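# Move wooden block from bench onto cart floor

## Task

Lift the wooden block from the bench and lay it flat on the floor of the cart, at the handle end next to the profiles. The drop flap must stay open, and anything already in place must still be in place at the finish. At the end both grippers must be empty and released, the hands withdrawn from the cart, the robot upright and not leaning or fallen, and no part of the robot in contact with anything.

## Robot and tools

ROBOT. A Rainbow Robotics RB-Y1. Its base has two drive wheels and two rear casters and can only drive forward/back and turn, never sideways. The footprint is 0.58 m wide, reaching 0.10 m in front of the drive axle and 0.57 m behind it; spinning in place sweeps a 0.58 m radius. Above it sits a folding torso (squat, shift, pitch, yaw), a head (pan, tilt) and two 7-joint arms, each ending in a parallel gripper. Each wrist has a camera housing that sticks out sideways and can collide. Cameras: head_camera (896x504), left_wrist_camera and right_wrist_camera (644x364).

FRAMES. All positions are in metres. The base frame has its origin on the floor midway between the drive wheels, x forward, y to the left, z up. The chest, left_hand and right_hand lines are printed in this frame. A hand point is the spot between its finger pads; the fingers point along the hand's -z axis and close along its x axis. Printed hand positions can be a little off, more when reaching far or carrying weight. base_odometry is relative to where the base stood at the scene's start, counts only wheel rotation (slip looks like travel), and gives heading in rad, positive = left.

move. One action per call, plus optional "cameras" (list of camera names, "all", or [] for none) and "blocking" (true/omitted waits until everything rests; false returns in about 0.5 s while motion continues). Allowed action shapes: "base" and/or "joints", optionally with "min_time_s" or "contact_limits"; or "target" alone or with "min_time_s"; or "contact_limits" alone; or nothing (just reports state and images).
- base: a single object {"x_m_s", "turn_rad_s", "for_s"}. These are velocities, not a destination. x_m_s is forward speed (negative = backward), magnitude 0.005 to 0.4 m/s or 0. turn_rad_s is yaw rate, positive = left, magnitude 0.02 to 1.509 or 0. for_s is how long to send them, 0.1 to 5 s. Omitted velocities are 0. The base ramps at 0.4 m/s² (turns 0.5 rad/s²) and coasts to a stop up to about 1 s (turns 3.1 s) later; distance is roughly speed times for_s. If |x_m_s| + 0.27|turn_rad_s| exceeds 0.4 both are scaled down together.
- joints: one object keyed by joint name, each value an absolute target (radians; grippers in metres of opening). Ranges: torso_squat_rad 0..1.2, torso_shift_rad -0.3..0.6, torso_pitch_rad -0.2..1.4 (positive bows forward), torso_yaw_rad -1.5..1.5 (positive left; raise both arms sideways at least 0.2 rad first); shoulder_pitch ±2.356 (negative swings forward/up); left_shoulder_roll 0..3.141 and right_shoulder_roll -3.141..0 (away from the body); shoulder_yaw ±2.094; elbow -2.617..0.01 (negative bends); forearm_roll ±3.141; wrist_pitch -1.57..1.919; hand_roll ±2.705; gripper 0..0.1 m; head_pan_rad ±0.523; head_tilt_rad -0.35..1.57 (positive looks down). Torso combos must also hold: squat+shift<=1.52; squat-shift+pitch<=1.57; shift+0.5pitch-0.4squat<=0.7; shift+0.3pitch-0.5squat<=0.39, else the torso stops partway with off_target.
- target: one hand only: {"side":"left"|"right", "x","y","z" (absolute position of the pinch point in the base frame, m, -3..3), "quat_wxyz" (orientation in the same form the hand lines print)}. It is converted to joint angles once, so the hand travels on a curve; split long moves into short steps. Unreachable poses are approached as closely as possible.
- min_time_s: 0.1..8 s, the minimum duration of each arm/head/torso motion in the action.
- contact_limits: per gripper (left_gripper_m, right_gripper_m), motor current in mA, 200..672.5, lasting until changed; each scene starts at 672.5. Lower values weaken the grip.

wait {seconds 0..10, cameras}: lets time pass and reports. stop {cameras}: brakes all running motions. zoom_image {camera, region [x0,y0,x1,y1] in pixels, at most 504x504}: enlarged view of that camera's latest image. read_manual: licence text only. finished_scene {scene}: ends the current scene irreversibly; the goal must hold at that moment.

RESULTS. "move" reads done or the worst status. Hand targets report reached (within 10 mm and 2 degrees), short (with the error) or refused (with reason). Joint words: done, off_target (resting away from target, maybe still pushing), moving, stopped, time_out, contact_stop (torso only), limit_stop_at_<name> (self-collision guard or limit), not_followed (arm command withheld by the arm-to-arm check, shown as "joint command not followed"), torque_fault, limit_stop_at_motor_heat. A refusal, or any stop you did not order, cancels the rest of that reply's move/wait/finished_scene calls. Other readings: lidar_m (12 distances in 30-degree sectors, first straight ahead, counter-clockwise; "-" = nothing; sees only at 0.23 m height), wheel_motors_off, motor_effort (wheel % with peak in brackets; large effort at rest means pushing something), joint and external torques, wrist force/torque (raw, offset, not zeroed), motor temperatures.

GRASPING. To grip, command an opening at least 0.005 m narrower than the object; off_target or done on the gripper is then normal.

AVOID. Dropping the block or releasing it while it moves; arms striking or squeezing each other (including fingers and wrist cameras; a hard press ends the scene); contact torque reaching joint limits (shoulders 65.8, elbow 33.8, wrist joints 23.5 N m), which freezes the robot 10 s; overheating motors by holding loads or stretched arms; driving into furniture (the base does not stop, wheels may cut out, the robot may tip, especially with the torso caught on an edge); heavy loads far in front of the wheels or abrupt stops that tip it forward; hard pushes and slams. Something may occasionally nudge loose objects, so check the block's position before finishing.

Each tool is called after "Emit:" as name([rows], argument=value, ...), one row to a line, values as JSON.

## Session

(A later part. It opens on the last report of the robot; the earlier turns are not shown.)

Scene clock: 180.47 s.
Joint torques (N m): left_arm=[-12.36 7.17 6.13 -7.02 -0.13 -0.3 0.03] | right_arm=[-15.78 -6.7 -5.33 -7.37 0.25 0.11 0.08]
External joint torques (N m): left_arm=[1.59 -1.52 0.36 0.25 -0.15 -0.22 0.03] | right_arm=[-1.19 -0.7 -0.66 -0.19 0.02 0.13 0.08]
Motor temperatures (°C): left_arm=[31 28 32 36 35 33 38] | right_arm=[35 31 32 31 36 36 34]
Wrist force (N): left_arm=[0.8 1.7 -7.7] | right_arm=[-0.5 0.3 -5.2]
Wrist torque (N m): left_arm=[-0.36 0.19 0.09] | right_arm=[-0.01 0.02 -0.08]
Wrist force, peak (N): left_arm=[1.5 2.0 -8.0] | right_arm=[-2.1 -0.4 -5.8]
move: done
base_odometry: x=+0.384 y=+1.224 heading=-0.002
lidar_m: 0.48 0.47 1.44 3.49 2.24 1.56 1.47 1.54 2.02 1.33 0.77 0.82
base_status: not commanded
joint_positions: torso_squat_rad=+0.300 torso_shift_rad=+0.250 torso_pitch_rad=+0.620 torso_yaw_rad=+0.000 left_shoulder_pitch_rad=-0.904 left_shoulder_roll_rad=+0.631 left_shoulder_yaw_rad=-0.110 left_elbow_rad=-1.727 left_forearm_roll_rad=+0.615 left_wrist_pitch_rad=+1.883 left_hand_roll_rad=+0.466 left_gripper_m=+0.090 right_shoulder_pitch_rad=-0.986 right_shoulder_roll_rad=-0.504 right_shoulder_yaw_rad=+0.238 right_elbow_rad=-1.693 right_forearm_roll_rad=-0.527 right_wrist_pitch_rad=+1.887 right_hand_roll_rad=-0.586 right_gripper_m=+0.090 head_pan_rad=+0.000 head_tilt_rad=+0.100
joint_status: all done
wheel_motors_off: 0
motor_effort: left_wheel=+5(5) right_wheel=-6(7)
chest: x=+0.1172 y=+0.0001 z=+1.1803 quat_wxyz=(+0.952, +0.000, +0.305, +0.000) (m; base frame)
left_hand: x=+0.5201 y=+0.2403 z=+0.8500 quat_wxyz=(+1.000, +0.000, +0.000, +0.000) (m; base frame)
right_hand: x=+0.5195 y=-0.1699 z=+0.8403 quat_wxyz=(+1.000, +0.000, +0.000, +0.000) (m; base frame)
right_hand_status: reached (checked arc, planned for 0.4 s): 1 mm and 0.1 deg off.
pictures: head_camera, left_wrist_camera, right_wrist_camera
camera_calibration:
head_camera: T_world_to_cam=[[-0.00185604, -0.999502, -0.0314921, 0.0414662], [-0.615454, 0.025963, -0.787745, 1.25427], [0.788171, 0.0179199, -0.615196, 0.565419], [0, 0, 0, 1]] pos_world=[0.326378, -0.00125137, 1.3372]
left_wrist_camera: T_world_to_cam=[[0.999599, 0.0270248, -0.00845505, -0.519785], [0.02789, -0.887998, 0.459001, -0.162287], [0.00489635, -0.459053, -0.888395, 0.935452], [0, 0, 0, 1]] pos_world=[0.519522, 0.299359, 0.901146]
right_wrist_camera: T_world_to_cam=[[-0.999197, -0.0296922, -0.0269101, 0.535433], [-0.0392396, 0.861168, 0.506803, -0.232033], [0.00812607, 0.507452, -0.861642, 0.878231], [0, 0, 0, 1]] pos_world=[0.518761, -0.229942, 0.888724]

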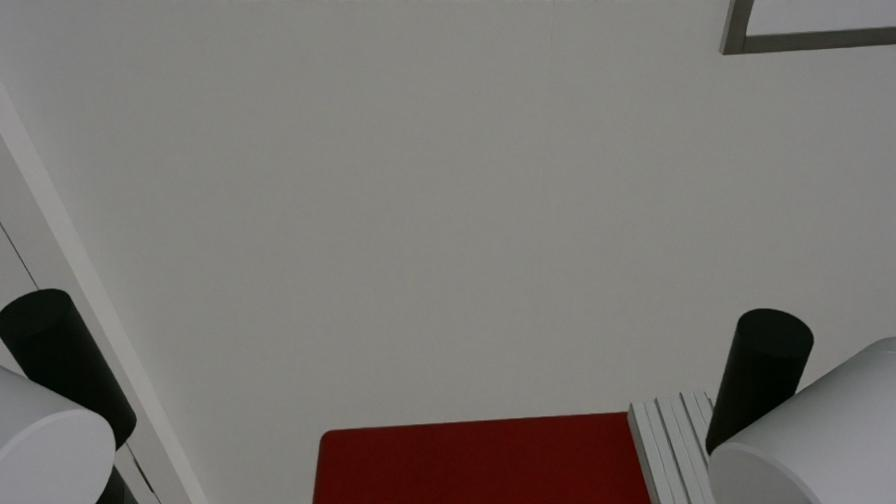

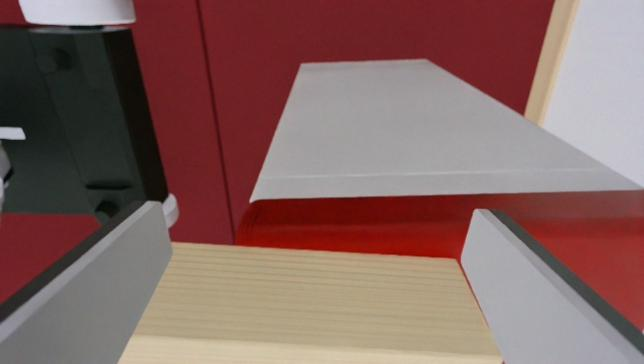

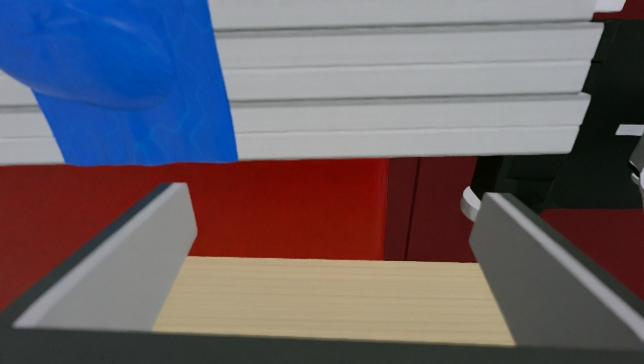

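Emit:
move(target={"side":"right","x":0.52,"y":-0.135,"z":0.80,"quat_wxyz":[1,0,0,0]}, cameras=["right_wrist_camera"])

Emit:
move(target={"side":"left","x":0.52,"y":0.20,"z":0.79,"quat_wxyz":[1,0,0,0]}, cameras=["left_wrist_camera"])

Scene clock: 199.33 s.
Joint torques (N m): left_arm=[-12.22 7.19 6.01 -6.88 -0.1 -0.42 0.01] | right_arm=[-17.01 -4.46 -3.85 -7.93 0.22 0.21 -0.22]
External joint torques (N m): left_arm=[1.73 -1.5 0.24 0.39 -0.12 -0.33 0.01] | right_arm=[-2.04 -0.16 0.27 -0.4 -0.01 0.23 -0.22]
Motor temperatures (°C): left_arm=[31 28 32 36 35 33 38] | right_arm=[35 31 32 31 36 36 34]
Wrist force (N): left_arm=[1.5 1.7 -7.7] | right_arm=[-0.7 1.2 -5.6]
Wrist torque (N m): left_arm=[-0.35 0.23 0.05] | right_arm=[-0.10 0.04 -0.08]
Wrist force, peak (N): left_arm=[1.3 1.3 -8.3] | right_arm=[-1.0 2.2 -5.9]
move: done
base_odometry: x=+0.384 y=+1.224 heading=-0.002
lidar_m: 0.50 0.47 1.44 3.49 2.24 1.56 1.48 1.54 2.01 1.34 0.77 0.83
base_status: not commanded
joint_positions: torso_squat_rad=+0.300 torso_shift_rad=+0.250 torso_pitch_rad=+0.620 torso_yaw_rad=+0.000 left_shoulder_pitch_rad=-0.904 left_shoulder_roll_rad=+0.631 left_shoulder_yaw_rad=-0.110 left_elbow_rad=-1.727 left_forearm_roll_rad=+0.615 left_wrist_pitch_rad=+1.883 left_hand_roll_rad=+0.466 left_gripper_m=+0.090 right_shoulder_pitch_rad=-1.005 right_shoulder_roll_rad=-0.419 right_shoulder_yaw_rad=+0.322 right_elbow_rad=-1.551 right_forearm_roll_rad=-0.452 right_wrist_pitch_rad=+1.763 right_hand_roll_rad=-0.609 right_gripper_m=+0.090 head_pan_rad=+0.000 head_tilt_rad=+0.100
joint_status: all done
wheel_motors_off: 0
motor_effort: left_wheel=+5(5) right_wheel=-5(6)
chest: x=+0.1172 y=+0.0001 z=+1.1803 quat_wxyz=(+0.952, +0.000, +0.305, +0.000) (m; base frame)
left_hand: x=+0.5201 y=+0.2403 z=+0.8500 quat_wxyz=(+1.000, +0.000, +0.000, +0.000) (m; base frame)
right_hand: x=+0.5192 y=-0.1352 z=+0.8004 quat_wxyz=(+1.000, +0.000, +0.000, +0.000) (m; base frame)
right_hand_status: reached (checked arc, planned for 0.4 s): 1 mm and 0.0 deg off.
pictures: right_wrist_camera
camera_calibration:
right_wrist_camera: T_world_to_cam=[[-0.999214, -0.0291161, -0.0269145, 0.535117], [-0.0387435, 0.8613, 0.506617, -0.241835], [0.00843079, 0.507261, -0.861751, 0.82623], [0, 0, 0, 1]] pos_world=[0.518361, -0.195241, 0.848925]

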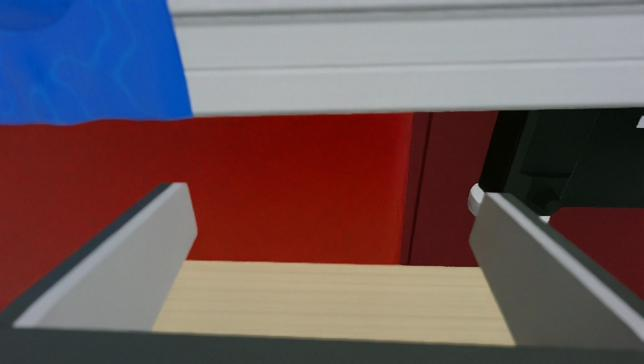

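Scene clock: 200.37 s.
Joint torques (N m): left_arm=[-13.22 5.78 6.31 -7.52 -0.23 -0.15 0.07] | right_arm=[-16.59 -4.01 -3.5 -8.32 0.23 0.11 -0.23]
External joint torques (N m): left_arm=[1.13 -0.77 1.34 0.33 -0.25 -0.07 0.07] | right_arm=[-1.62 0.3 0.61 -0.79 0 0.14 -0.23]
Motor temperatures (°C): left_arm=[31 28 32 36 35 33 38] | right_arm=[35 31 32 31 36 36 34]
Wrist force (N): left_arm=[0.3 1.9 -7.1] | right_arm=[-1.0 1.1 -4.6]
Wrist torque (N m): left_arm=[-0.39 0.10 0.10] | right_arm=[-0.12 0.01 -0.07]
Wrist force, peak (N): left_arm=[0.2 2.0 -8.8] | right_arm=[-0.7 1.2 -5.4]
move: done
base_odometry: x=+0.384 y=+1.224 heading=-0.002
lidar_m: 0.47 0.48 1.44 3.49 2.23 1.56 1.48 1.53 2.02 1.34 0.76 0.82
base_status: not commanded
joint_positions: torso_squat_rad=+0.300 torso_shift_rad=+0.250 torso_pitch_rad=+0.620 torso_yaw_rad=+0.000 left_shoulder_pitch_rad=-0.916 left_shoulder_roll_rad=+0.521 left_shoulder_yaw_rad=-0.227 left_elbow_rad=-1.562 left_forearm_roll_rad=+0.504 left_wrist_pitch_rad=+1.713 left_hand_roll_rad=+0.485 left_gripper_m=+0.090 right_shoulder_pitch_rad=-1.005 right_shoulder_roll_rad=-0.419 right_shoulder_yaw_rad=+0.322 right_elbow_rad=-1.551 right_forearm_roll_rad=-0.452 right_wrist_pitch_rad=+1.763 right_hand_roll_rad=-0.609 right_gripper_m=+0.090 head_pan_rad=+0.000 head_tilt_rad=+0.100
joint_status: all done
wheel_motors_off: 0
motor_effort: left_wheel=+3(5) right_wheel=-3(7)
chest: x=+0.1172 y=+0.0001 z=+1.1803 quat_wxyz=(+0.952, +0.000, +0.305, +0.000) (m; base frame)
left_hand: x=+0.5200 y=+0.1999 z=+0.7900 quat_wxyz=(+1.000, +0.000, +0.000, +0.000) (m; base frame)
left_hand_status: reached (checked arc, planned for 0.5 s): 0 mm and 0.0 deg off.
right_hand: x=+0.5192 y=-0.1353 z=+0.8004 quat_wxyz=(+1.000, +0.000, +0.000, +0.000) (m; base frame)
pictures: left_wrist_camera
camera_calibration:
left_wrist_camera: T_world_to_cam=[[0.999606, 0.0267036, -0.00863822, -0.518867], [0.0276868, -0.887802, 0.459392, -0.170848], [0.00459842, -0.459451, -0.888191, 0.863601], [0, 0, 0, 1]] pos_world=[0.519422, 0.258959, 0.841047]

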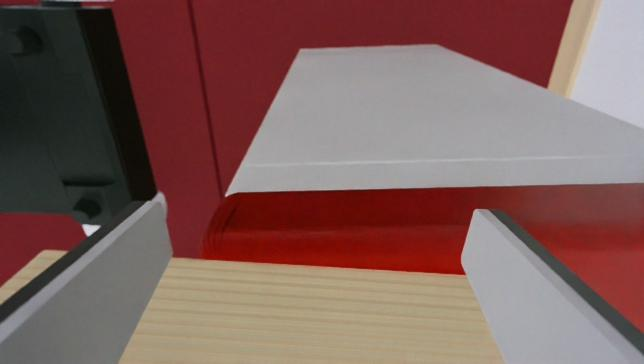

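Emit:
move(joints={"head_tilt_rad":0.75}, cameras=["head_camera"])

Scene clock: 204.93 s.
Joint torques (N m): left_arm=[-13.44 5.88 6.3 -7.57 -0.08 -0.05 0.13] | right_arm=[-16.99 -4.09 -3.8 -8.28 0.28 0.03 -0.22]
External joint torques (N m): left_arm=[0.91 -0.66 1.32 0.28 -0.1 0.04 0.13] | right_arm=[-2.02 0.22 0.31 -0.76 0.05 0.06 -0.22]
Motor temperatures (°C): left_arm=[31 28 32 36 35 33 38] | right_arm=[35 31 32 31 36 36 34]
Wrist force (N): left_arm=[0.7 1.5 -7.3] | right_arm=[-0.5 1.2 -4.7]
Wrist torque (N m): left_arm=[-0.37 0.21 0.08] | right_arm=[-0.13 0.07 -0.06]
Wrist force, peak (N): left_arm=[1.1 1.7 -8.2] | right_arm=[-0.9 1.2 -5.4]
move: done
base_odometry: x=+0.384 y=+1.224 heading=-0.002
lidar_m: 0.49 0.46 1.44 3.49 2.24 1.56 1.48 1.53 2.00 1.34 0.76 0.83
base_status: not commanded
joint_positions: torso_squat_rad=+0.300 torso_shift_rad=+0.250 torso_pitch_rad=+0.620 torso_yaw_rad=+0.000 left_shoulder_pitch_rad=-0.916 left_shoulder_roll_rad=+0.521 left_shoulder_yaw_rad=-0.227 left_elbow_rad=-1.562 left_forearm_roll_rad=+0.504 left_wrist_pitch_rad=+1.713 left_hand_roll_rad=+0.485 left_gripper_m=+0.090 right_shoulder_pitch_rad=-1.005 right_shoulder_roll_rad=-0.419 right_shoulder_yaw_rad=+0.322 right_elbow_rad=-1.551 right_forearm_roll_rad=-0.452 right_wrist_pitch_rad=+1.763 right_hand_roll_rad=-0.609 right_gripper_m=+0.090 head_pan_rad=+0.000 head_tilt_rad=+0.750
joint_status: all done
wheel_motors_off: 0
motor_effort: left_wheel=+3(4) right_wheel=-5(5)
chest: x=+0.1172 y=+0.0001 z=+1.1803 quat_wxyz=(+0.952, +0.000, +0.305, +0.000) (m; base frame)
left_hand: x=+0.5200 y=+0.1999 z=+0.7900 quat_wxyz=(+1.000, +0.000, +0.000, +0.000) (m; base frame)
right_hand: x=+0.5192 y=-0.1353 z=+0.8004 quat_wxyz=(+1.000, +0.000, +0.000, +0.000) (m; base frame)
pictures: head_camera
camera_calibration:
head_camera: T_world_to_cam=[[-0.0206539, -0.999502, -0.0238728, 0.0360662], [-0.966671, 0.0260587, -0.254692, 0.633445], [0.255187, 0.0178167, -0.966727, 1.16701], [0, 0, 0, 1]] pos_world=[0.315272, -0.00125082, 1.29037]

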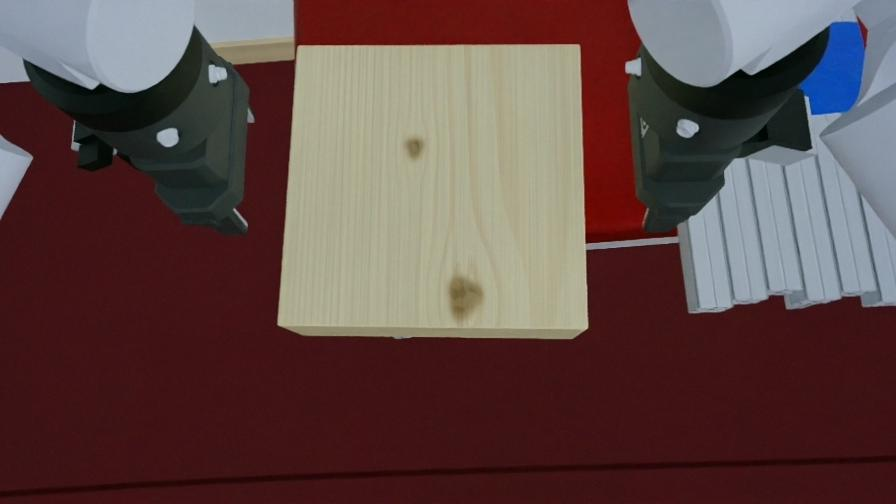

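Emit:
move(target={"side":"right","x":0.51,"y":-0.14,"z":0.757,"quat_wxyz":[1,0,0,0]}, cameras=[])

Emit:
move(target={"side":"left","x":0.51,"y":0.18,"z":0.757,"quat_wxyz":[1,0,0,0]})

Scene clock: 207.70 s.
Joint torques (N m): left_arm=[-13.03 5.28 6.32 -7.68 -0.14 -0.14 0.19] | right_arm=[-14.65 -2.58 -2.92 -8 0.11 0.42 0.07]
External joint torques (N m): left_arm=[1.32 -1.27 1.35 0.16 -0.16 -0.05 0.19] | right_arm=[-0.45 1.49 0.92 -0.42 -0.13 0.45 0.07]
Motor temperatures (°C): left_arm=[31 28 32 36 35 33 38] | right_arm=[35 31 32 31 36 36 34]
Wrist force (N): left_arm=[1.0 1.4 -7.4] | right_arm=[0.1 0.0 -1.1]
Wrist torque (N m): left_arm=[-0.31 0.18 0.09] | right_arm=[-0.13 -0.13 -0.10]
Wrist force, peak (N): left_arm=[0.6 1.5 -8.3] | right_arm=[-1.2 0.4 -5.9]
move: done
base_odometry: x=+0.384 y=+1.224 heading=-0.002
lidar_m: 0.46 0.48 1.44 3.48 2.23 1.57 1.48 1.53 2.01 1.34 0.77 0.82
base_status: not commanded
joint_positions: torso_squat_rad=+0.300 torso_shift_rad=+0.250 torso_pitch_rad=+0.620 torso_yaw_rad=+0.000 left_shoulder_pitch_rad=-0.916 left_shoulder_roll_rad=+0.521 left_shoulder_yaw_rad=-0.227 left_elbow_rad=-1.562 left_forearm_roll_rad=+0.504 left_wrist_pitch_rad=+1.713 left_hand_roll_rad=+0.485 left_gripper_m=+0.090 right_shoulder_pitch_rad=-0.954 right_shoulder_roll_rad=-0.403 right_shoulder_yaw_rad=+0.347 right_elbow_rad=-1.457 right_forearm_roll_rad=-0.418 right_wrist_pitch_rad=+1.626 right_hand_roll_rad=-0.579 right_gripper_m=+0.090 head_pan_rad=+0.000 head_tilt_rad=+0.750
joint_status: all done
wheel_motors_off: 0
motor_effort: left_wheel=+3(5) right_wheel=-4(6)
chest: x=+0.1172 y=+0.0001 z=+1.1803 quat_wxyz=(+0.952, +0.000, +0.305, +0.000) (m; base frame)
left_hand: x=+0.5200 y=+0.1999 z=+0.7901 quat_wxyz=(+1.000, +0.000, +0.000, +0.000) (m; base frame)
right_hand: x=+0.5098 y=-0.1403 z=+0.7575 quat_wxyz=(+1.000, +0.000, +0.000, +0.000) (m; base frame)
right_hand_status: reached (checked arc, planned for 0.4 s): 1 mm and 0.1 deg off.
pictures: none
No camera images: "cameras" was empty.

Scene clock: 208.37 s.
Joint torques (N m): left_arm=[-12.54 4.66 5.7 -7.79 -0.25 -0.26 0.11] | right_arm=[-14.38 -2.8 -3.01 -7.46 0 0.4 0.13]
External joint torques (N m): left_arm=[1.49 -0.65 1.23 0.22 -0.27 -0.18 0.11] | right_arm=[-0.18 1.28 0.82 0.13 -0.24 0.43 0.13]
Motor temperatures (°C): left_arm=[31 28 32 36 35 33 38] | right_arm=[35 31 32 31 36 36 34]
Wrist force (N): left_arm=[0.9 1.4 -7.5] | right_arm=[0.3 0.2 -1.1]
Wrist torque (N m): left_arm=[-0.33 0.14 0.09] | right_arm=[-0.14 -0.10 -0.12]
Wrist force, peak (N): left_arm=[-0.6 1.5 -9.3] | right_arm=[-1.0 -0.4 -2.5]
move: done
base_odometry: x=+0.384 y=+1.224 heading=-0.002
lidar_m: 0.48 0.47 1.43 3.50 2.24 1.56 1.48 1.51 2.00 1.33 0.76 0.82
base_status: not commanded
joint_positions: torso_squat_rad=+0.300 torso_shift_rad=+0.250 torso_pitch_rad=+0.620 torso_yaw_rad=+0.000 left_shoulder_pitch_rad=-0.900 left_shoulder_roll_rad=+0.464 left_shoulder_yaw_rad=-0.281 left_elbow_rad=-1.491 left_forearm_roll_rad=+0.450 left_wrist_pitch_rad=+1.621 left_hand_roll_rad=+0.504 left_gripper_m=+0.090 right_shoulder_pitch_rad=-0.954 right_shoulder_roll_rad=-0.403 right_shoulder_yaw_rad=+0.347 right_elbow_rad=-1.458 right_forearm_roll_rad=-0.418 right_wrist_pitch_rad=+1.626 right_hand_roll_rad=-0.579 right_gripper_m=+0.090 head_pan_rad=+0.000 head_tilt_rad=+0.750
joint_status: all done
wheel_motors_off: 0
motor_effort: left_wheel=+4(6) right_wheel=-3(6)
chest: x=+0.1172 y=+0.0001 z=+1.1803 quat_wxyz=(+0.952, +0.000, +0.305, +0.000) (m; base frame)
left_hand: x=+0.5098 y=+0.1799 z=+0.7573 quat_wxyz=(+1.000, +0.000, +0.000, +0.000) (m; base frame)
left_hand_status: reached (checked arc, planned for 0.3 s): 0 mm and 0.0 deg off.
right_hand: x=+0.5098 y=-0.1403 z=+0.7576 quat_wxyz=(+1.000, +0.000, -0.001, +0.000) (m; base frame)
pictures: head_camera, left_wrist_camera, right_wrist_camera
camera_calibration:
head_camera: T_world_to_cam=[[-0.0206531, -0.999501, -0.0238801, 0.0360757], [-0.966615, 0.0260637, -0.254903, 0.633627], [0.255398, 0.0178183, -0.966672, 1.16699], [0, 0, 0, 1]] pos_world=[0.315171, -0.00125081, 1.29047]
left_wrist_camera: T_world_to_cam=[[0.999611, 0.0266227, -0.00836581, -0.508625], [0.0274901, -0.887845, 0.45932, -0.173041], [0.00480081, -0.459371, -0.888231, 0.825371], [0, 0, 0, 1]] pos_world=[0.509222, 0.239059, 0.808347]
right_wrist_camera: T_world_to_cam=[[-0.999213, -0.0287831, -0.0272925, 0.524796], [-0.0386469, 0.861382, 0.506486, -0.216086], [0.00893103, 0.507142, -0.861816, 0.791649], [0, 0, 0, 1]] pos_world=[0.508962, -0.200241, 0.806024]

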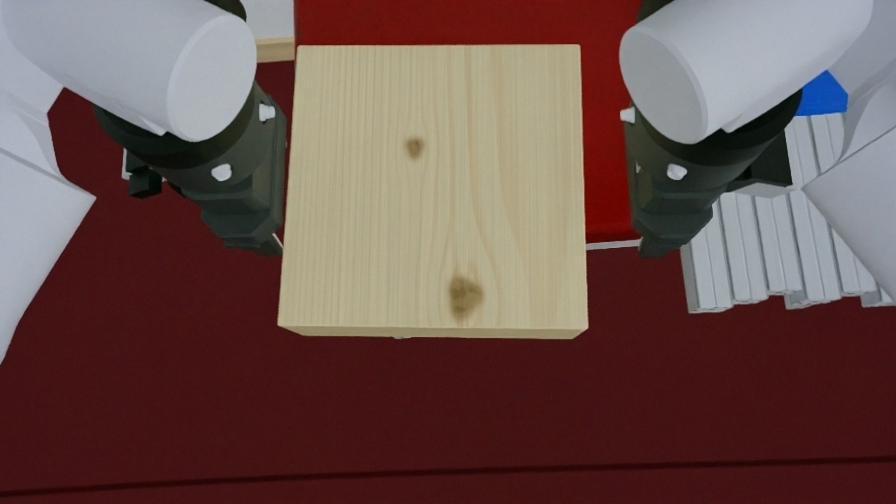

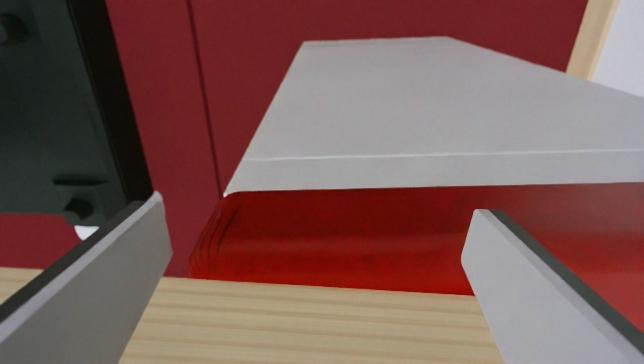

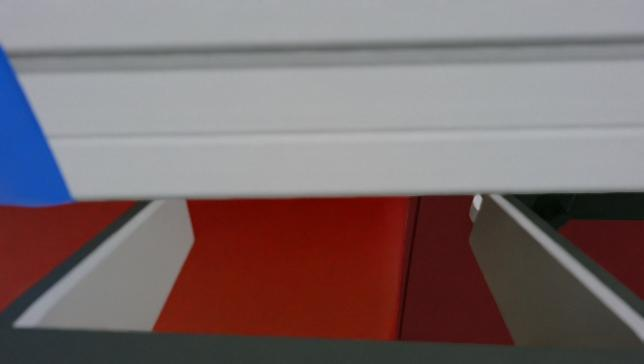

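Emit:
move(target={"side":"right","x":0.51,"y":-0.125,"z":0.764,"quat_wxyz":[1,0,0,0]}, cameras=[])

Emit:
move(target={"side":"right","x":0.51,"y":-0.115,"z":0.762,"quat_wxyz":[1,0,0,0]}, cameras=["right_wrist_camera"])

Emit:
move(target={"side":"left","x":0.51,"y":0.16,"z":0.76,"quat_wxyz":[1,0,0,0]}, cameras=["head_camera","left_wrist_camera"])

Scene clock: 211.03 s.
Joint torques (N m): left_arm=[-12.59 4.04 5.52 -7.73 -0.1 -0.18 0.21] | right_arm=[-15.23 -3.37 -3.03 -7.91 0.27 0.13 -0.02]
External joint torques (N m): left_arm=[1.43 -1.27 1.05 0.28 -0.12 -0.1 0.21] | right_arm=[-0.72 0.11 0.68 -0.27 0.04 0.16 -0.02]
Motor temperatures (°C): left_arm=[31 28 32 36 35 33 38] | right_arm=[35 31 32 31 36 36 34]
Wrist force (N): left_arm=[0.4 1.0 -7.7] | right_arm=[-0.5 0.5 -4.6]
Wrist torque (N m): left_arm=[-0.29 0.13 0.04] | right_arm=[-0.05 0.07 -0.09]
Wrist force, peak (N): left_arm=[0.9 1.1 -8.3] | right_arm=[-0.8 1.2 -5.5]
move: done
base_odometry: x=+0.384 y=+1.224 heading=-0.002
lidar_m: 0.48 0.47 1.45 3.49 2.24 1.57 1.47 1.53 2.01 1.34 0.78 0.82
base_status: not commanded
joint_positions: torso_squat_rad=+0.300 torso_shift_rad=+0.250 torso_pitch_rad=+0.620 torso_yaw_rad=+0.000 left_shoulder_pitch_rad=-0.900 left_shoulder_roll_rad=+0.464 left_shoulder_yaw_rad=-0.281 left_elbow_rad=-1.491 left_forearm_roll_rad=+0.450 left_wrist_pitch_rad=+1.621 left_hand_roll_rad=+0.504 left_gripper_m=+0.090 right_shoulder_pitch_rad=-0.976 right_shoulder_roll_rad=-0.378 right_shoulder_yaw_rad=+0.361 right_elbow_rad=-1.460 right_forearm_roll_rad=-0.406 right_wrist_pitch_rad=+1.650 right_hand_roll_rad=-0.605 right_gripper_m=+0.090 head_pan_rad=+0.000 head_tilt_rad=+0.750
joint_status: all done
wheel_motors_off: 0
motor_effort: left_wheel=+3(5) right_wheel=-5(6)
chest: x=+0.1172 y=+0.0001 z=+1.1803 quat_wxyz=(+0.952, +0.000, +0.305, +0.000) (m; base frame)
left_hand: x=+0.5098 y=+0.1800 z=+0.7573 quat_wxyz=(+1.000, +0.000, +0.000, +0.000) (m; base frame)
right_hand: x=+0.5100 y=-0.1252 z=+0.7639 quat_wxyz=(+1.000, +0.000, +0.000, +0.000) (m; base frame)
right_hand_status: reached (checked arc, planned for 0.2 s): 0 mm and 0.1 deg off.
pictures: none
No camera images: "cameras" was empty.

Scene clock: 211.90 s.
Joint torques (N m): left_arm=[-12.62 3.99 5.37 -7.73 -0.09 -0.21 0.11] | right_arm=[-16.13 -3.02 -2.83 -7.99 0.35 0.1 -0.2]
External joint torques (N m): left_arm=[1.41 -1.32 0.91 0.28 -0.1 -0.13 0.11] | right_arm=[-1.46 0.02 0.75 -0.31 0.12 0.13 -0.2]
Motor temperatures (°C): left_arm=[31 28 32 36 35 33 38] | right_arm=[35 31 32 31 36 36 34]
Wrist force (N): left_arm=[0.7 1.7 -7.1] | right_arm=[-0.8 0.8 -5.0]
Wrist torque (N m): left_arm=[-0.36 0.14 0.08] | right_arm=[-0.07 0.04 -0.09]
Wrist force, peak (N): left_arm=[0.4 1.6 -8.2] | right_arm=[-1.7 1.0 -5.9]
move: done
base_odometry: x=+0.384 y=+1.224 heading=-0.002
lidar_m: 0.47 0.47 1.45 3.48 2.24 1.56 1.48 1.53 2.01 1.33 0.76 0.83
base_status: not commanded
joint_positions: torso_squat_rad=+0.300 torso_shift_rad=+0.250 torso_pitch_rad=+0.620 torso_yaw_rad=+0.000 left_shoulder_pitch_rad=-0.900 left_shoulder_roll_rad=+0.464 left_shoulder_yaw_rad=-0.281 left_elbow_rad=-1.491 left_forearm_roll_rad=+0.450 left_wrist_pitch_rad=+1.621 left_hand_roll_rad=+0.504 left_gripper_m=+0.090 right_shoulder_pitch_rad=-0.990 right_shoulder_roll_rad=-0.356 right_shoulder_yaw_rad=+0.374 right_elbow_rad=-1.440 right_forearm_roll_rad=-0.394 right_wrist_pitch_rad=+1.645 right_hand_roll_rad=-0.618 right_gripper_m=+0.090 head_pan_rad=+0.000 head_tilt_rad=+0.750
joint_status: all done
wheel_motors_off: 0
motor_effort: left_wheel=+4(5) right_wheel=-4(7)
chest: x=+0.1172 y=+0.0001 z=+1.1803 quat_wxyz=(+0.952, +0.000, +0.305, +0.000) (m; base frame)
left_hand: x=+0.5098 y=+0.1800 z=+0.7573 quat_wxyz=(+1.000, +0.000, +0.000, +0.000) (m; base frame)
right_hand: x=+0.5097 y=-0.1151 z=+0.7622 quat_wxyz=(+1.000, +0.000, +0.000, +0.000) (m; base frame)
right_hand_status: reached (checked arc, planned for 0.2 s): 0 mm and 0.0 deg off.
pictures: right_wrist_camera
camera_calibration:
right_wrist_camera: T_world_to_cam=[[-0.999221, -0.0292167, -0.0265307, 0.524952], [-0.0386393, 0.861069, 0.507018, -0.240529], [0.00803139, 0.507648, -0.861527, 0.783197], [0, 0, 0, 1]] pos_world=[0.508959, -0.17514, 0.810625]

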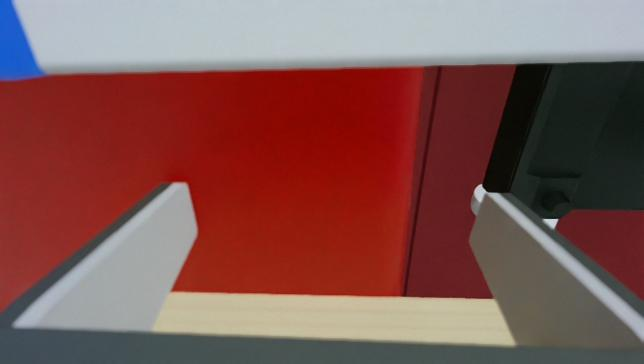

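Scene clock: 212.87 s.
Joint torques (N m): left_arm=[-16.57 -3.85 3.37 -11.29 3 -2.02 0.74] | right_arm=[-16.87 4.85 -2.28 -10.57 -2.3 -2.13 -0.3]
External joint torques (N m): left_arm=[-2.23 -8.36 -0.89 -3.19 2.99 -1.94 0.74] | right_arm=[-2.2 7.93 1.32 -2.9 -2.54 -2.11 -0.3]
Motor temperatures (°C): left_arm=[31 28 32 36 35 33 38] | right_arm=[35 31 32 31 36 36 34]
Wrist force (N): left_arm=[0.3 19.2 -12.6] | right_arm=[-1.6 -16.7 -2.0]
Wrist torque (N m): left_arm=[-0.73 -0.04 -0.73] | right_arm=[0.69 0.08 0.53]
Wrist force, peak (N): left_arm=[-1.5 28.5 -9.7] | right_arm=[-0.6 -21.4 -4.0]
move: done
base_odometry: x=+0.384 y=+1.224 heading=-0.002
lidar_m: 0.47 0.47 1.44 3.48 2.23 1.55 1.47 1.53 2.00 1.32 0.76 0.81
base_status: not commanded
joint_positions: torso_squat_rad=+0.300 torso_shift_rad=+0.250 torso_pitch_rad=+0.620 torso_yaw_rad=+0.000 left_shoulder_pitch_rad=-0.923 left_shoulder_roll_rad=+0.432 left_shoulder_yaw_rad=-0.304 left_elbow_rad=-1.487 left_forearm_roll_rad=+0.427 left_wrist_pitch_rad=+1.638 left_hand_roll_rad=+0.537 left_gripper_m=+0.090 right_shoulder_pitch_rad=-0.990 right_shoulder_roll_rad=-0.358 right_shoulder_yaw_rad=+0.374 right_elbow_rad=-1.440 right_forearm_roll_rad=-0.393 right_wrist_pitch_rad=+1.646 right_hand_roll_rad=-0.618 right_gripper_m=+0.090 head_pan_rad=+0.000 head_tilt_rad=+0.750
joint_status: all done
wheel_motors_off: 0
motor_effort: left_wheel=+3(9) right_wheel=-1(10)
chest: x=+0.1172 y=+0.0001 z=+1.1803 quat_wxyz=(+0.952, +0.000, +0.305, +0.000) (m; base frame)
left_hand: x=+0.5098 y=+0.1618 z=+0.7600 quat_wxyz=(+1.000, +0.001, +0.000, +0.000) (m; base frame)
left_hand_status: reached (checked arc, planned for 0.2 s): 2 mm and 0.1 deg off.
right_hand: x=+0.5099 y=-0.1166 z=+0.7620 quat_wxyz=(+1.000, -0.001, +0.000, +0.000) (m; base frame)
pictures: head_camera, left_wrist_camera
camera_calibration:
head_camera: T_world_to_cam=[[-0.0206507, -0.999502, -0.0238778, 0.036074], [-0.96664, 0.0260591, -0.254809, 0.633611], [0.255304, 0.0178192, -0.966697, 1.16703], [0, 0, 0, 1]] pos_world=[0.315272, -0.00125083, 1.29047]
left_wrist_camera: T_world_to_cam=[[0.99959, 0.027353, -0.00845793, -0.508193], [0.0281921, -0.888829, 0.457371, -0.18909], [0.00499284, -0.457422, -0.889236, 0.819871], [0, 0, 0, 1]] pos_world=[0.509222, 0.220859, 0.811244]

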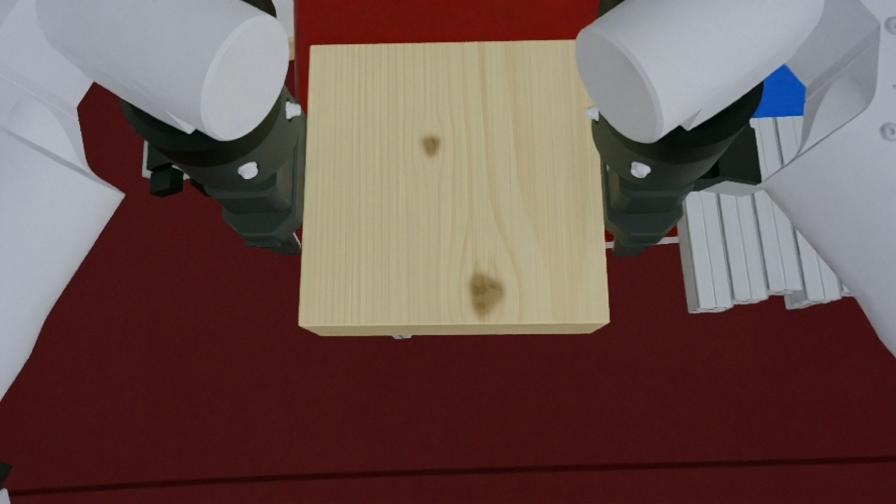

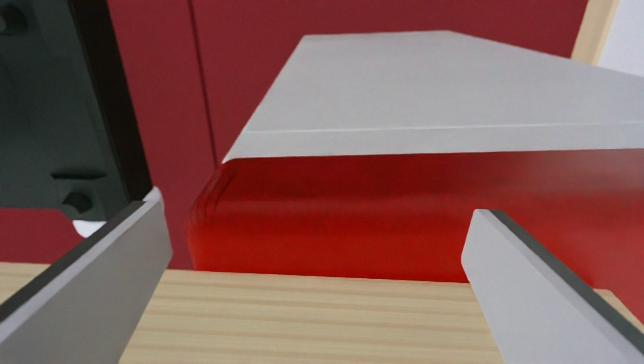

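Emit:
move(target={"side":"left","x":0.51,"y":0.185,"z":0.76,"quat_wxyz":[1,0,0,0]}, cameras=[])

Emit:
move(target={"side":"left","x":0.51,"y":0.2,"z":0.85,"quat_wxyz":[1,0,0,0]}, cameras=[])

Emit:
move(target={"side":"right","x":0.51,"y":-0.127,"z":0.765,"quat_wxyz":[1,0,0,0]}, cameras=[])

Emit:
move(target={"side":"right","x":0.51,"y":-0.135,"z":0.85,"quat_wxyz":[1,0,0,0]}, cameras=["head_camera"])

Emit:
move(base={"x_m_s":-0.2,"for_s":2}, cameras=["head_camera"])

Scene clock: 219.13 s.
Joint torques (N m): left_arm=[-12.85 3.45 5.2 -8.73 0.28 -0.48 -0.15] | right_arm=[-16.73 1.6 -2.61 -9.63 -0.91 -0.47 -0.29]
External joint torques (N m): left_arm=[1.12 -2.07 0.66 -0.74 0.27 -0.4 -0.15] | right_arm=[-2.06 4.67 0.98 -1.96 -1.15 -0.44 -0.29]
Motor temperatures (°C): left_arm=[31 28 32 36 35 33 38] | right_arm=[35 30 32 31 36 36 34]
Wrist force (N): left_arm=[0.9 1.0 -7.2] | right_arm=[-0.9 -5.4 -4.0]
Wrist torque (N m): left_arm=[-0.26 0.16 0.11] | right_arm=[0.20 -0.01 -0.16]
Wrist force, peak (N): left_arm=[1.1 19.3 -13.0] | right_arm=[-1.9 -17.9 -2.1]
move: done
base_odometry: x=+0.384 y=+1.224 heading=-0.002
lidar_m: 0.48 0.48 1.44 3.50 2.24 1.56 1.47 1.53 2.02 1.33 0.77 0.82
base_status: not commanded
joint_positions: torso_squat_rad=+0.300 torso_shift_rad=+0.250 torso_pitch_rad=+0.620 torso_yaw_rad=+0.000 left_shoulder_pitch_rad=-0.896 left_shoulder_roll_rad=+0.474 left_shoulder_yaw_rad=-0.274 left_elbow_rad=-1.503 left_forearm_roll_rad=+0.455 left_wrist_pitch_rad=+1.630 left_hand_roll_rad=+0.500 left_gripper_m=+0.090 right_shoulder_pitch_rad=-0.990 right_shoulder_roll_rad=-0.358 right_shoulder_yaw_rad=+0.374 right_elbow_rad=-1.440 right_forearm_roll_rad=-0.393 right_wrist_pitch_rad=+1.646 right_hand_roll_rad=-0.618 right_gripper_m=+0.090 head_pan_rad=+0.000 head_tilt_rad=+0.750
joint_status: all done
wheel_motors_off: 0
motor_effort: left_wheel=+1(3) right_wheel=-1(3)
chest: x=+0.1172 y=+0.0000 z=+1.1803 quat_wxyz=(+0.952, +0.000, +0.305, +0.000) (m; base frame)
left_hand: x=+0.5101 y=+0.1848 z=+0.7602 quat_wxyz=(+1.000, +0.001, +0.000, +0.000) (m; base frame)
left_hand_status: reached (checked arc, planned for 0.2 s): 0 mm and 0.2 deg off.
right_hand: x=+0.5098 y=-0.1160 z=+0.7621 quat_wxyz=(+1.000, -0.001, +0.000, +0.000) (m; base frame)
pictures: none
No camera images: "cameras" was empty.

Scene clock: 220.10 s.
Joint torques (N m): left_arm=[-12.49 4.91 6.28 -7.01 0.16 -0.49 0.07] | right_arm=[-16.82 1.13 -2.41 -9.31 -0.91 -0.46 -0.28]
External joint torques (N m): left_arm=[1.63 -1.92 0.94 0.42 0.14 -0.41 0.07] | right_arm=[-2.15 4.19 1.18 -1.63 -1.15 -0.44 -0.28]
Motor temperatures (°C): left_arm=[31 28 32 36 35 33 38] | right_arm=[35 30 32 31 36 36 34]
Wrist force (N): left_arm=[0.7 0.9 -7.7] | right_arm=[-0.6 -4.9 -4.6]
Wrist torque (N m): left_arm=[-0.28 0.17 0.07] | right_arm=[0.21 0.01 -0.18]
Wrist force, peak (N): left_arm=[0.2 -0.7 -8.8] | right_arm=[-0.9 -6.8 -3.9]
move: done
base_odometry: x=+0.384 y=+1.224 heading=-0.002
lidar_m: 0.48 0.48 1.43 3.50 2.24 1.55 1.48 1.53 2.01 1.33 0.77 0.82
base_status: not commanded
joint_positions: torso_squat_rad=+0.300 torso_shift_rad=+0.250 torso_pitch_rad=+0.620 torso_yaw_rad=+0.000 left_shoulder_pitch_rad=-0.924 left_shoulder_roll_rad=+0.565 left_shoulder_yaw_rad=-0.180 left_elbow_rad=-1.775 left_forearm_roll_rad=+0.571 left_wrist_pitch_rad=+1.918 left_hand_roll_rad=+0.557 left_gripper_m=+0.090 right_shoulder_pitch_rad=-0.990 right_shoulder_roll_rad=-0.357 right_shoulder_yaw_rad=+0.374 right_elbow_rad=-1.440 right_forearm_roll_rad=-0.394 right_wrist_pitch_rad=+1.646 right_hand_roll_rad=-0.618 right_gripper_m=+0.090 head_pan_rad=+0.000 head_tilt_rad=+0.750
joint_status: all done
wheel_motors_off: 0
motor_effort: left_wheel=+1(2) right_wheel=-1(3)
chest: x=+0.1172 y=+0.0000 z=+1.1803 quat_wxyz=(+0.952, +0.000, +0.305, +0.000) (m; base frame)
left_hand: x=+0.5102 y=+0.2001 z=+0.8499 quat_wxyz=(+1.000, +0.000, +0.000, +0.000) (m; base frame)
left_hand_status: reached (checked arc, planned for 0.6 s): 0 mm and 0.0 deg off.
right_hand: x=+0.5098 y=-0.1160 z=+0.7621 quat_wxyz=(+1.000, -0.001, +0.000, +0.000) (m; base frame)
pictures: none
No camera images: "cameras" was empty.

Scene clock: 220.97 s.
Joint torques (N m): left_arm=[-12.66 5.42 6.49 -7.18 0.15 -0.41 0.04] | right_arm=[-14.35 -2.13 -4.7 -8.99 -0.08 -0.09 -0.02]
External joint torques (N m): left_arm=[1.45 -1.4 1.16 0.24 0.13 -0.33 0.04] | right_arm=[0.14 1.43 -0.96 -1.36 -0.32 -0.07 -0.02]
Motor temperatures (°C): left_arm=[31 28 32 36 35 33 38] | right_arm=[35 30 32 31 36 36 34]
Wrist force (N): left_arm=[1.4 0.7 -7.3] | right_arm=[-0.8 1.1 -5.0]
Wrist torque (N m): left_arm=[-0.26 0.25 0.10] | right_arm=[-0.10 0.02 -0.08]
Wrist force, peak (N): left_arm=[1.3 0.8 -7.9] | right_arm=[-0.2 -4.9 -5.0]
move: done
base_odometry: x=+0.384 y=+1.224 heading=-0.002
lidar_m: 0.47 0.46 1.44 3.49 2.26 1.56 1.48 1.53 2.01 1.34 0.78 0.82
base_status: not commanded
joint_positions: torso_squat_rad=+0.300 torso_shift_rad=+0.250 torso_pitch_rad=+0.620 torso_yaw_rad=+0.000 left_shoulder_pitch_rad=-0.924 left_shoulder_roll_rad=+0.565 left_shoulder_yaw_rad=-0.180 left_elbow_rad=-1.775 left_forearm_roll_rad=+0.571 left_wrist_pitch_rad=+1.918 left_hand_roll_rad=+0.557 left_gripper_m=+0.090 right_shoulder_pitch_rad=-0.976 right_shoulder_roll_rad=-0.381 right_shoulder_yaw_rad=+0.359 right_elbow_rad=-1.464 right_forearm_roll_rad=-0.408 right_wrist_pitch_rad=+1.655 right_hand_roll_rad=-0.604 right_gripper_m=+0.090 head_pan_rad=+0.000 head_tilt_rad=+0.750
joint_status: all done
wheel_motors_off: 0
motor_effort: left_wheel=+3(3) right_wheel=-3(5)
chest: x=+0.1172 y=+0.0001 z=+1.1803 quat_wxyz=(+0.952, +0.000, +0.305, +0.000) (m; base frame)
left_hand: x=+0.5102 y=+0.2001 z=+0.8498 quat_wxyz=(+1.000, +0.000, +0.000, +0.000) (m; base frame)
right_hand: x=+0.5101 y=-0.1269 z=+0.7648 quat_wxyz=(+1.000, -0.001, +0.000, +0.000) (m; base frame)
right_hand_status: reached (checked arc, planned for 0.2 s): 0 mm and 0.1 deg off.
pictures: none
No camera images: "cameras" was empty.

Scene clock: 221.93 s.
Joint torques (N m): left_arm=[-12.77 5.03 6.16 -7.18 0.1 -0.53 0.14] | right_arm=[-15.91 -4.91 -6.04 -7.63 0.11 -0.01 0.01]
External joint torques (N m): left_arm=[1.34 -1.8 0.83 0.25 0.08 -0.45 0.14] | right_arm=[-1.01 -0.19 -1.34 -0.52 -0.11 0.01 0.01]
Motor temperatures (°C): left_arm=[31 28 32 36 35 33 38] | right_arm=[35 30 32 31 36 36 34]
Wrist force (N): left_arm=[1.3 1.0 -7.5] | right_arm=[-1.3 1.0 -4.5]
Wrist torque (N m): left_arm=[-0.23 0.21 0.07] | right_arm=[-0.12 -0.05 -0.06]
Wrist force, peak (N): left_arm=[1.3 1.2 -8.1] | right_arm=[-1.9 1.5 -6.3]
move: done
base_odometry: x=+0.384 y=+1.224 heading=-0.002
lidar_m: 0.48 0.47 1.45 3.48 2.25 1.56 1.48 1.53 1.99 1.34 0.77 0.82
base_status: not commanded
joint_positions: torso_squat_rad=+0.300 torso_shift_rad=+0.250 torso_pitch_rad=+0.620 torso_yaw_rad=+0.000 left_shoulder_pitch_rad=-0.924 left_shoulder_roll_rad=+0.565 left_shoulder_yaw_rad=-0.180 left_elbow_rad=-1.775 left_forearm_roll_rad=+0.571 left_wrist_pitch_rad=+1.918 left_hand_roll_rad=+0.557 left_gripper_m=+0.090 right_shoulder_pitch_rad=-1.026 right_shoulder_roll_rad=-0.476 right_shoulder_yaw_rad=+0.323 right_elbow_rad=-1.728 right_forearm_roll_rad=-0.539 right_wrist_pitch_rad=+1.919 right_hand_roll_rad=-0.699 right_gripper_m=+0.090 head_pan_rad=+0.000 head_tilt_rad=+0.750
joint_status: all done
wheel_motors_off: 0
motor_effort: left_wheel=+3(4) right_wheel=-4(4)
chest: x=+0.1172 y=+0.0001 z=+1.1803 quat_wxyz=(+0.952, +0.000, +0.305, +0.000) (m; base frame)
left_hand: x=+0.5102 y=+0.2001 z=+0.8498 quat_wxyz=(+1.000, +0.000, +0.000, +0.000) (m; base frame)
right_hand: x=+0.5099 y=-0.1349 z=+0.8493 quat_wxyz=(+1.000, +0.001, +0.000, +0.000) (m; base frame)
right_hand_status: reached (checked arc, planned for 0.6 s): 1 mm and 0.1 deg off.
pictures: head_camera
camera_calibration:
head_camera: T_world_to_cam=[[-0.0206545, -0.999501, -0.0238787, 0.0360764], [-0.96664, 0.0260629, -0.254809, 0.633611], [0.255304, 0.0178192, -0.966697, 1.16703], [0, 0, 0, 1]] pos_world=[0.315272, -0.00125082, 1.29047]

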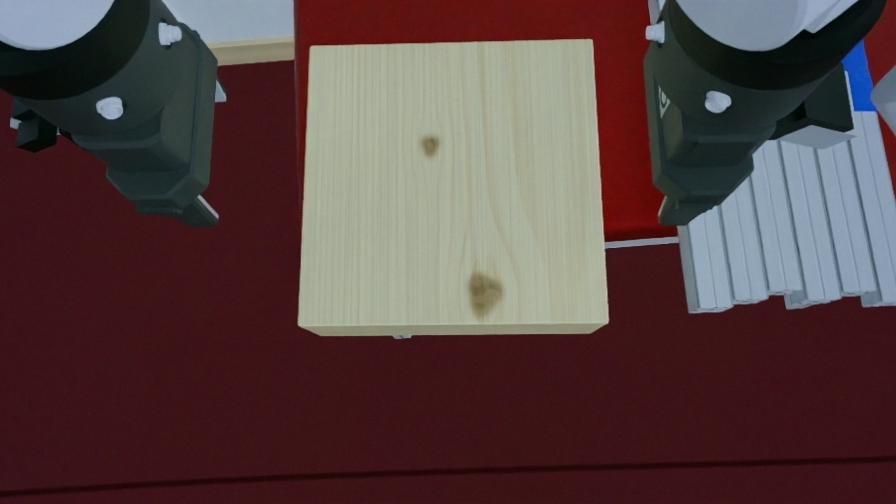

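Scene clock: 224.90 s.
Joint torques (N m): left_arm=[-12.54 5.24 6.38 -7.23 0 -0.4 0.09] | right_arm=[-15.92 -4.96 -5.46 -7.69 0.1 -0.07 -0.15]
External joint torques (N m): left_arm=[1.57 -1.59 1.04 0.2 -0.02 -0.32 0.09] | right_arm=[-1.02 -0.24 -0.76 -0.58 -0.12 -0.05 -0.15]
Motor temperatures (°C): left_arm=[31 28 32 36 35 33 38] | right_arm=[35 30 32 31 36 36 34]
Wrist force (N): left_arm=[1.5 1.0 -6.9] | right_arm=[-1.2 0.8 -5.0]
Wrist torque (N m): left_arm=[-0.26 0.25 0.08] | right_arm=[-0.09 -0.02 -0.05]
Wrist force, peak (N): left_arm=[1.1 1.2 -8.4] | right_arm=[-1.2 1.6 -5.3]
move: done
base_odometry: x=-0.016 y=+1.225 heading=-0.001
lidar_m: 0.87 1.52 1.97 4.39 1.64 1.13 1.07 1.12 1.48 3.49 1.28 1.08
base_status: done (sent for 2 of 2 s)
joint_positions: torso_squat_rad=+0.300 torso_shift_rad=+0.250 torso_pitch_rad=+0.620 torso_yaw_rad=+0.000 left_shoulder_pitch_rad=-0.924 left_shoulder_roll_rad=+0.565 left_shoulder_yaw_rad=-0.180 left_elbow_rad=-1.775 left_forearm_roll_rad=+0.571 left_wrist_pitch_rad=+1.918 left_hand_roll_rad=+0.557 left_gripper_m=+0.090 right_shoulder_pitch_rad=-1.026 right_shoulder_roll_rad=-0.476 right_shoulder_yaw_rad=+0.323 right_elbow_rad=-1.728 right_forearm_roll_rad=-0.539 right_wrist_pitch_rad=+1.919 right_hand_roll_rad=-0.699 right_gripper_m=+0.090 head_pan_rad=+0.000 head_tilt_rad=+0.750
joint_status: not commanded
wheel_motors_off: 0
motor_effort: left_wheel=+15(32) right_wheel=-16(28)
chest: x=+0.1172 y=+0.0001 z=+1.1803 quat_wxyz=(+0.952, +0.000, +0.305, +0.000) (m; base frame)
left_hand: x=+0.5102 y=+0.2001 z=+0.8499 quat_wxyz=(+1.000, +0.000, +0.000, +0.000) (m; base frame)
right_hand: x=+0.5099 y=-0.1349 z=+0.8493 quat_wxyz=(+1.000, +0.001, +0.000, +0.000) (m; base frame)
pictures: head_camera
camera_calibration:
head_camera: T_world_to_cam=[[-0.0206507, -0.999502, -0.0238778, 0.036074], [-0.96664, 0.0260591, -0.254809, 0.633611], [0.255304, 0.0178192, -0.966697, 1.16703], [0, 0, 0, 1]] pos_world=[0.315272, -0.00125083, 1.29047]

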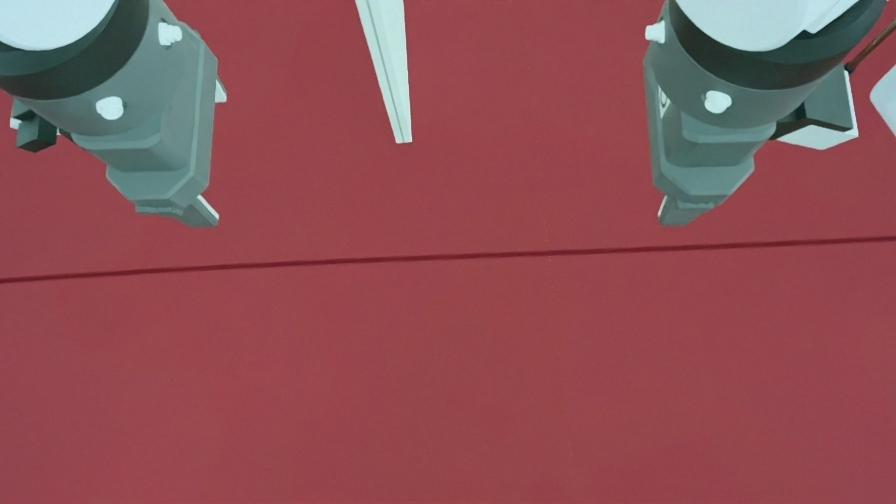

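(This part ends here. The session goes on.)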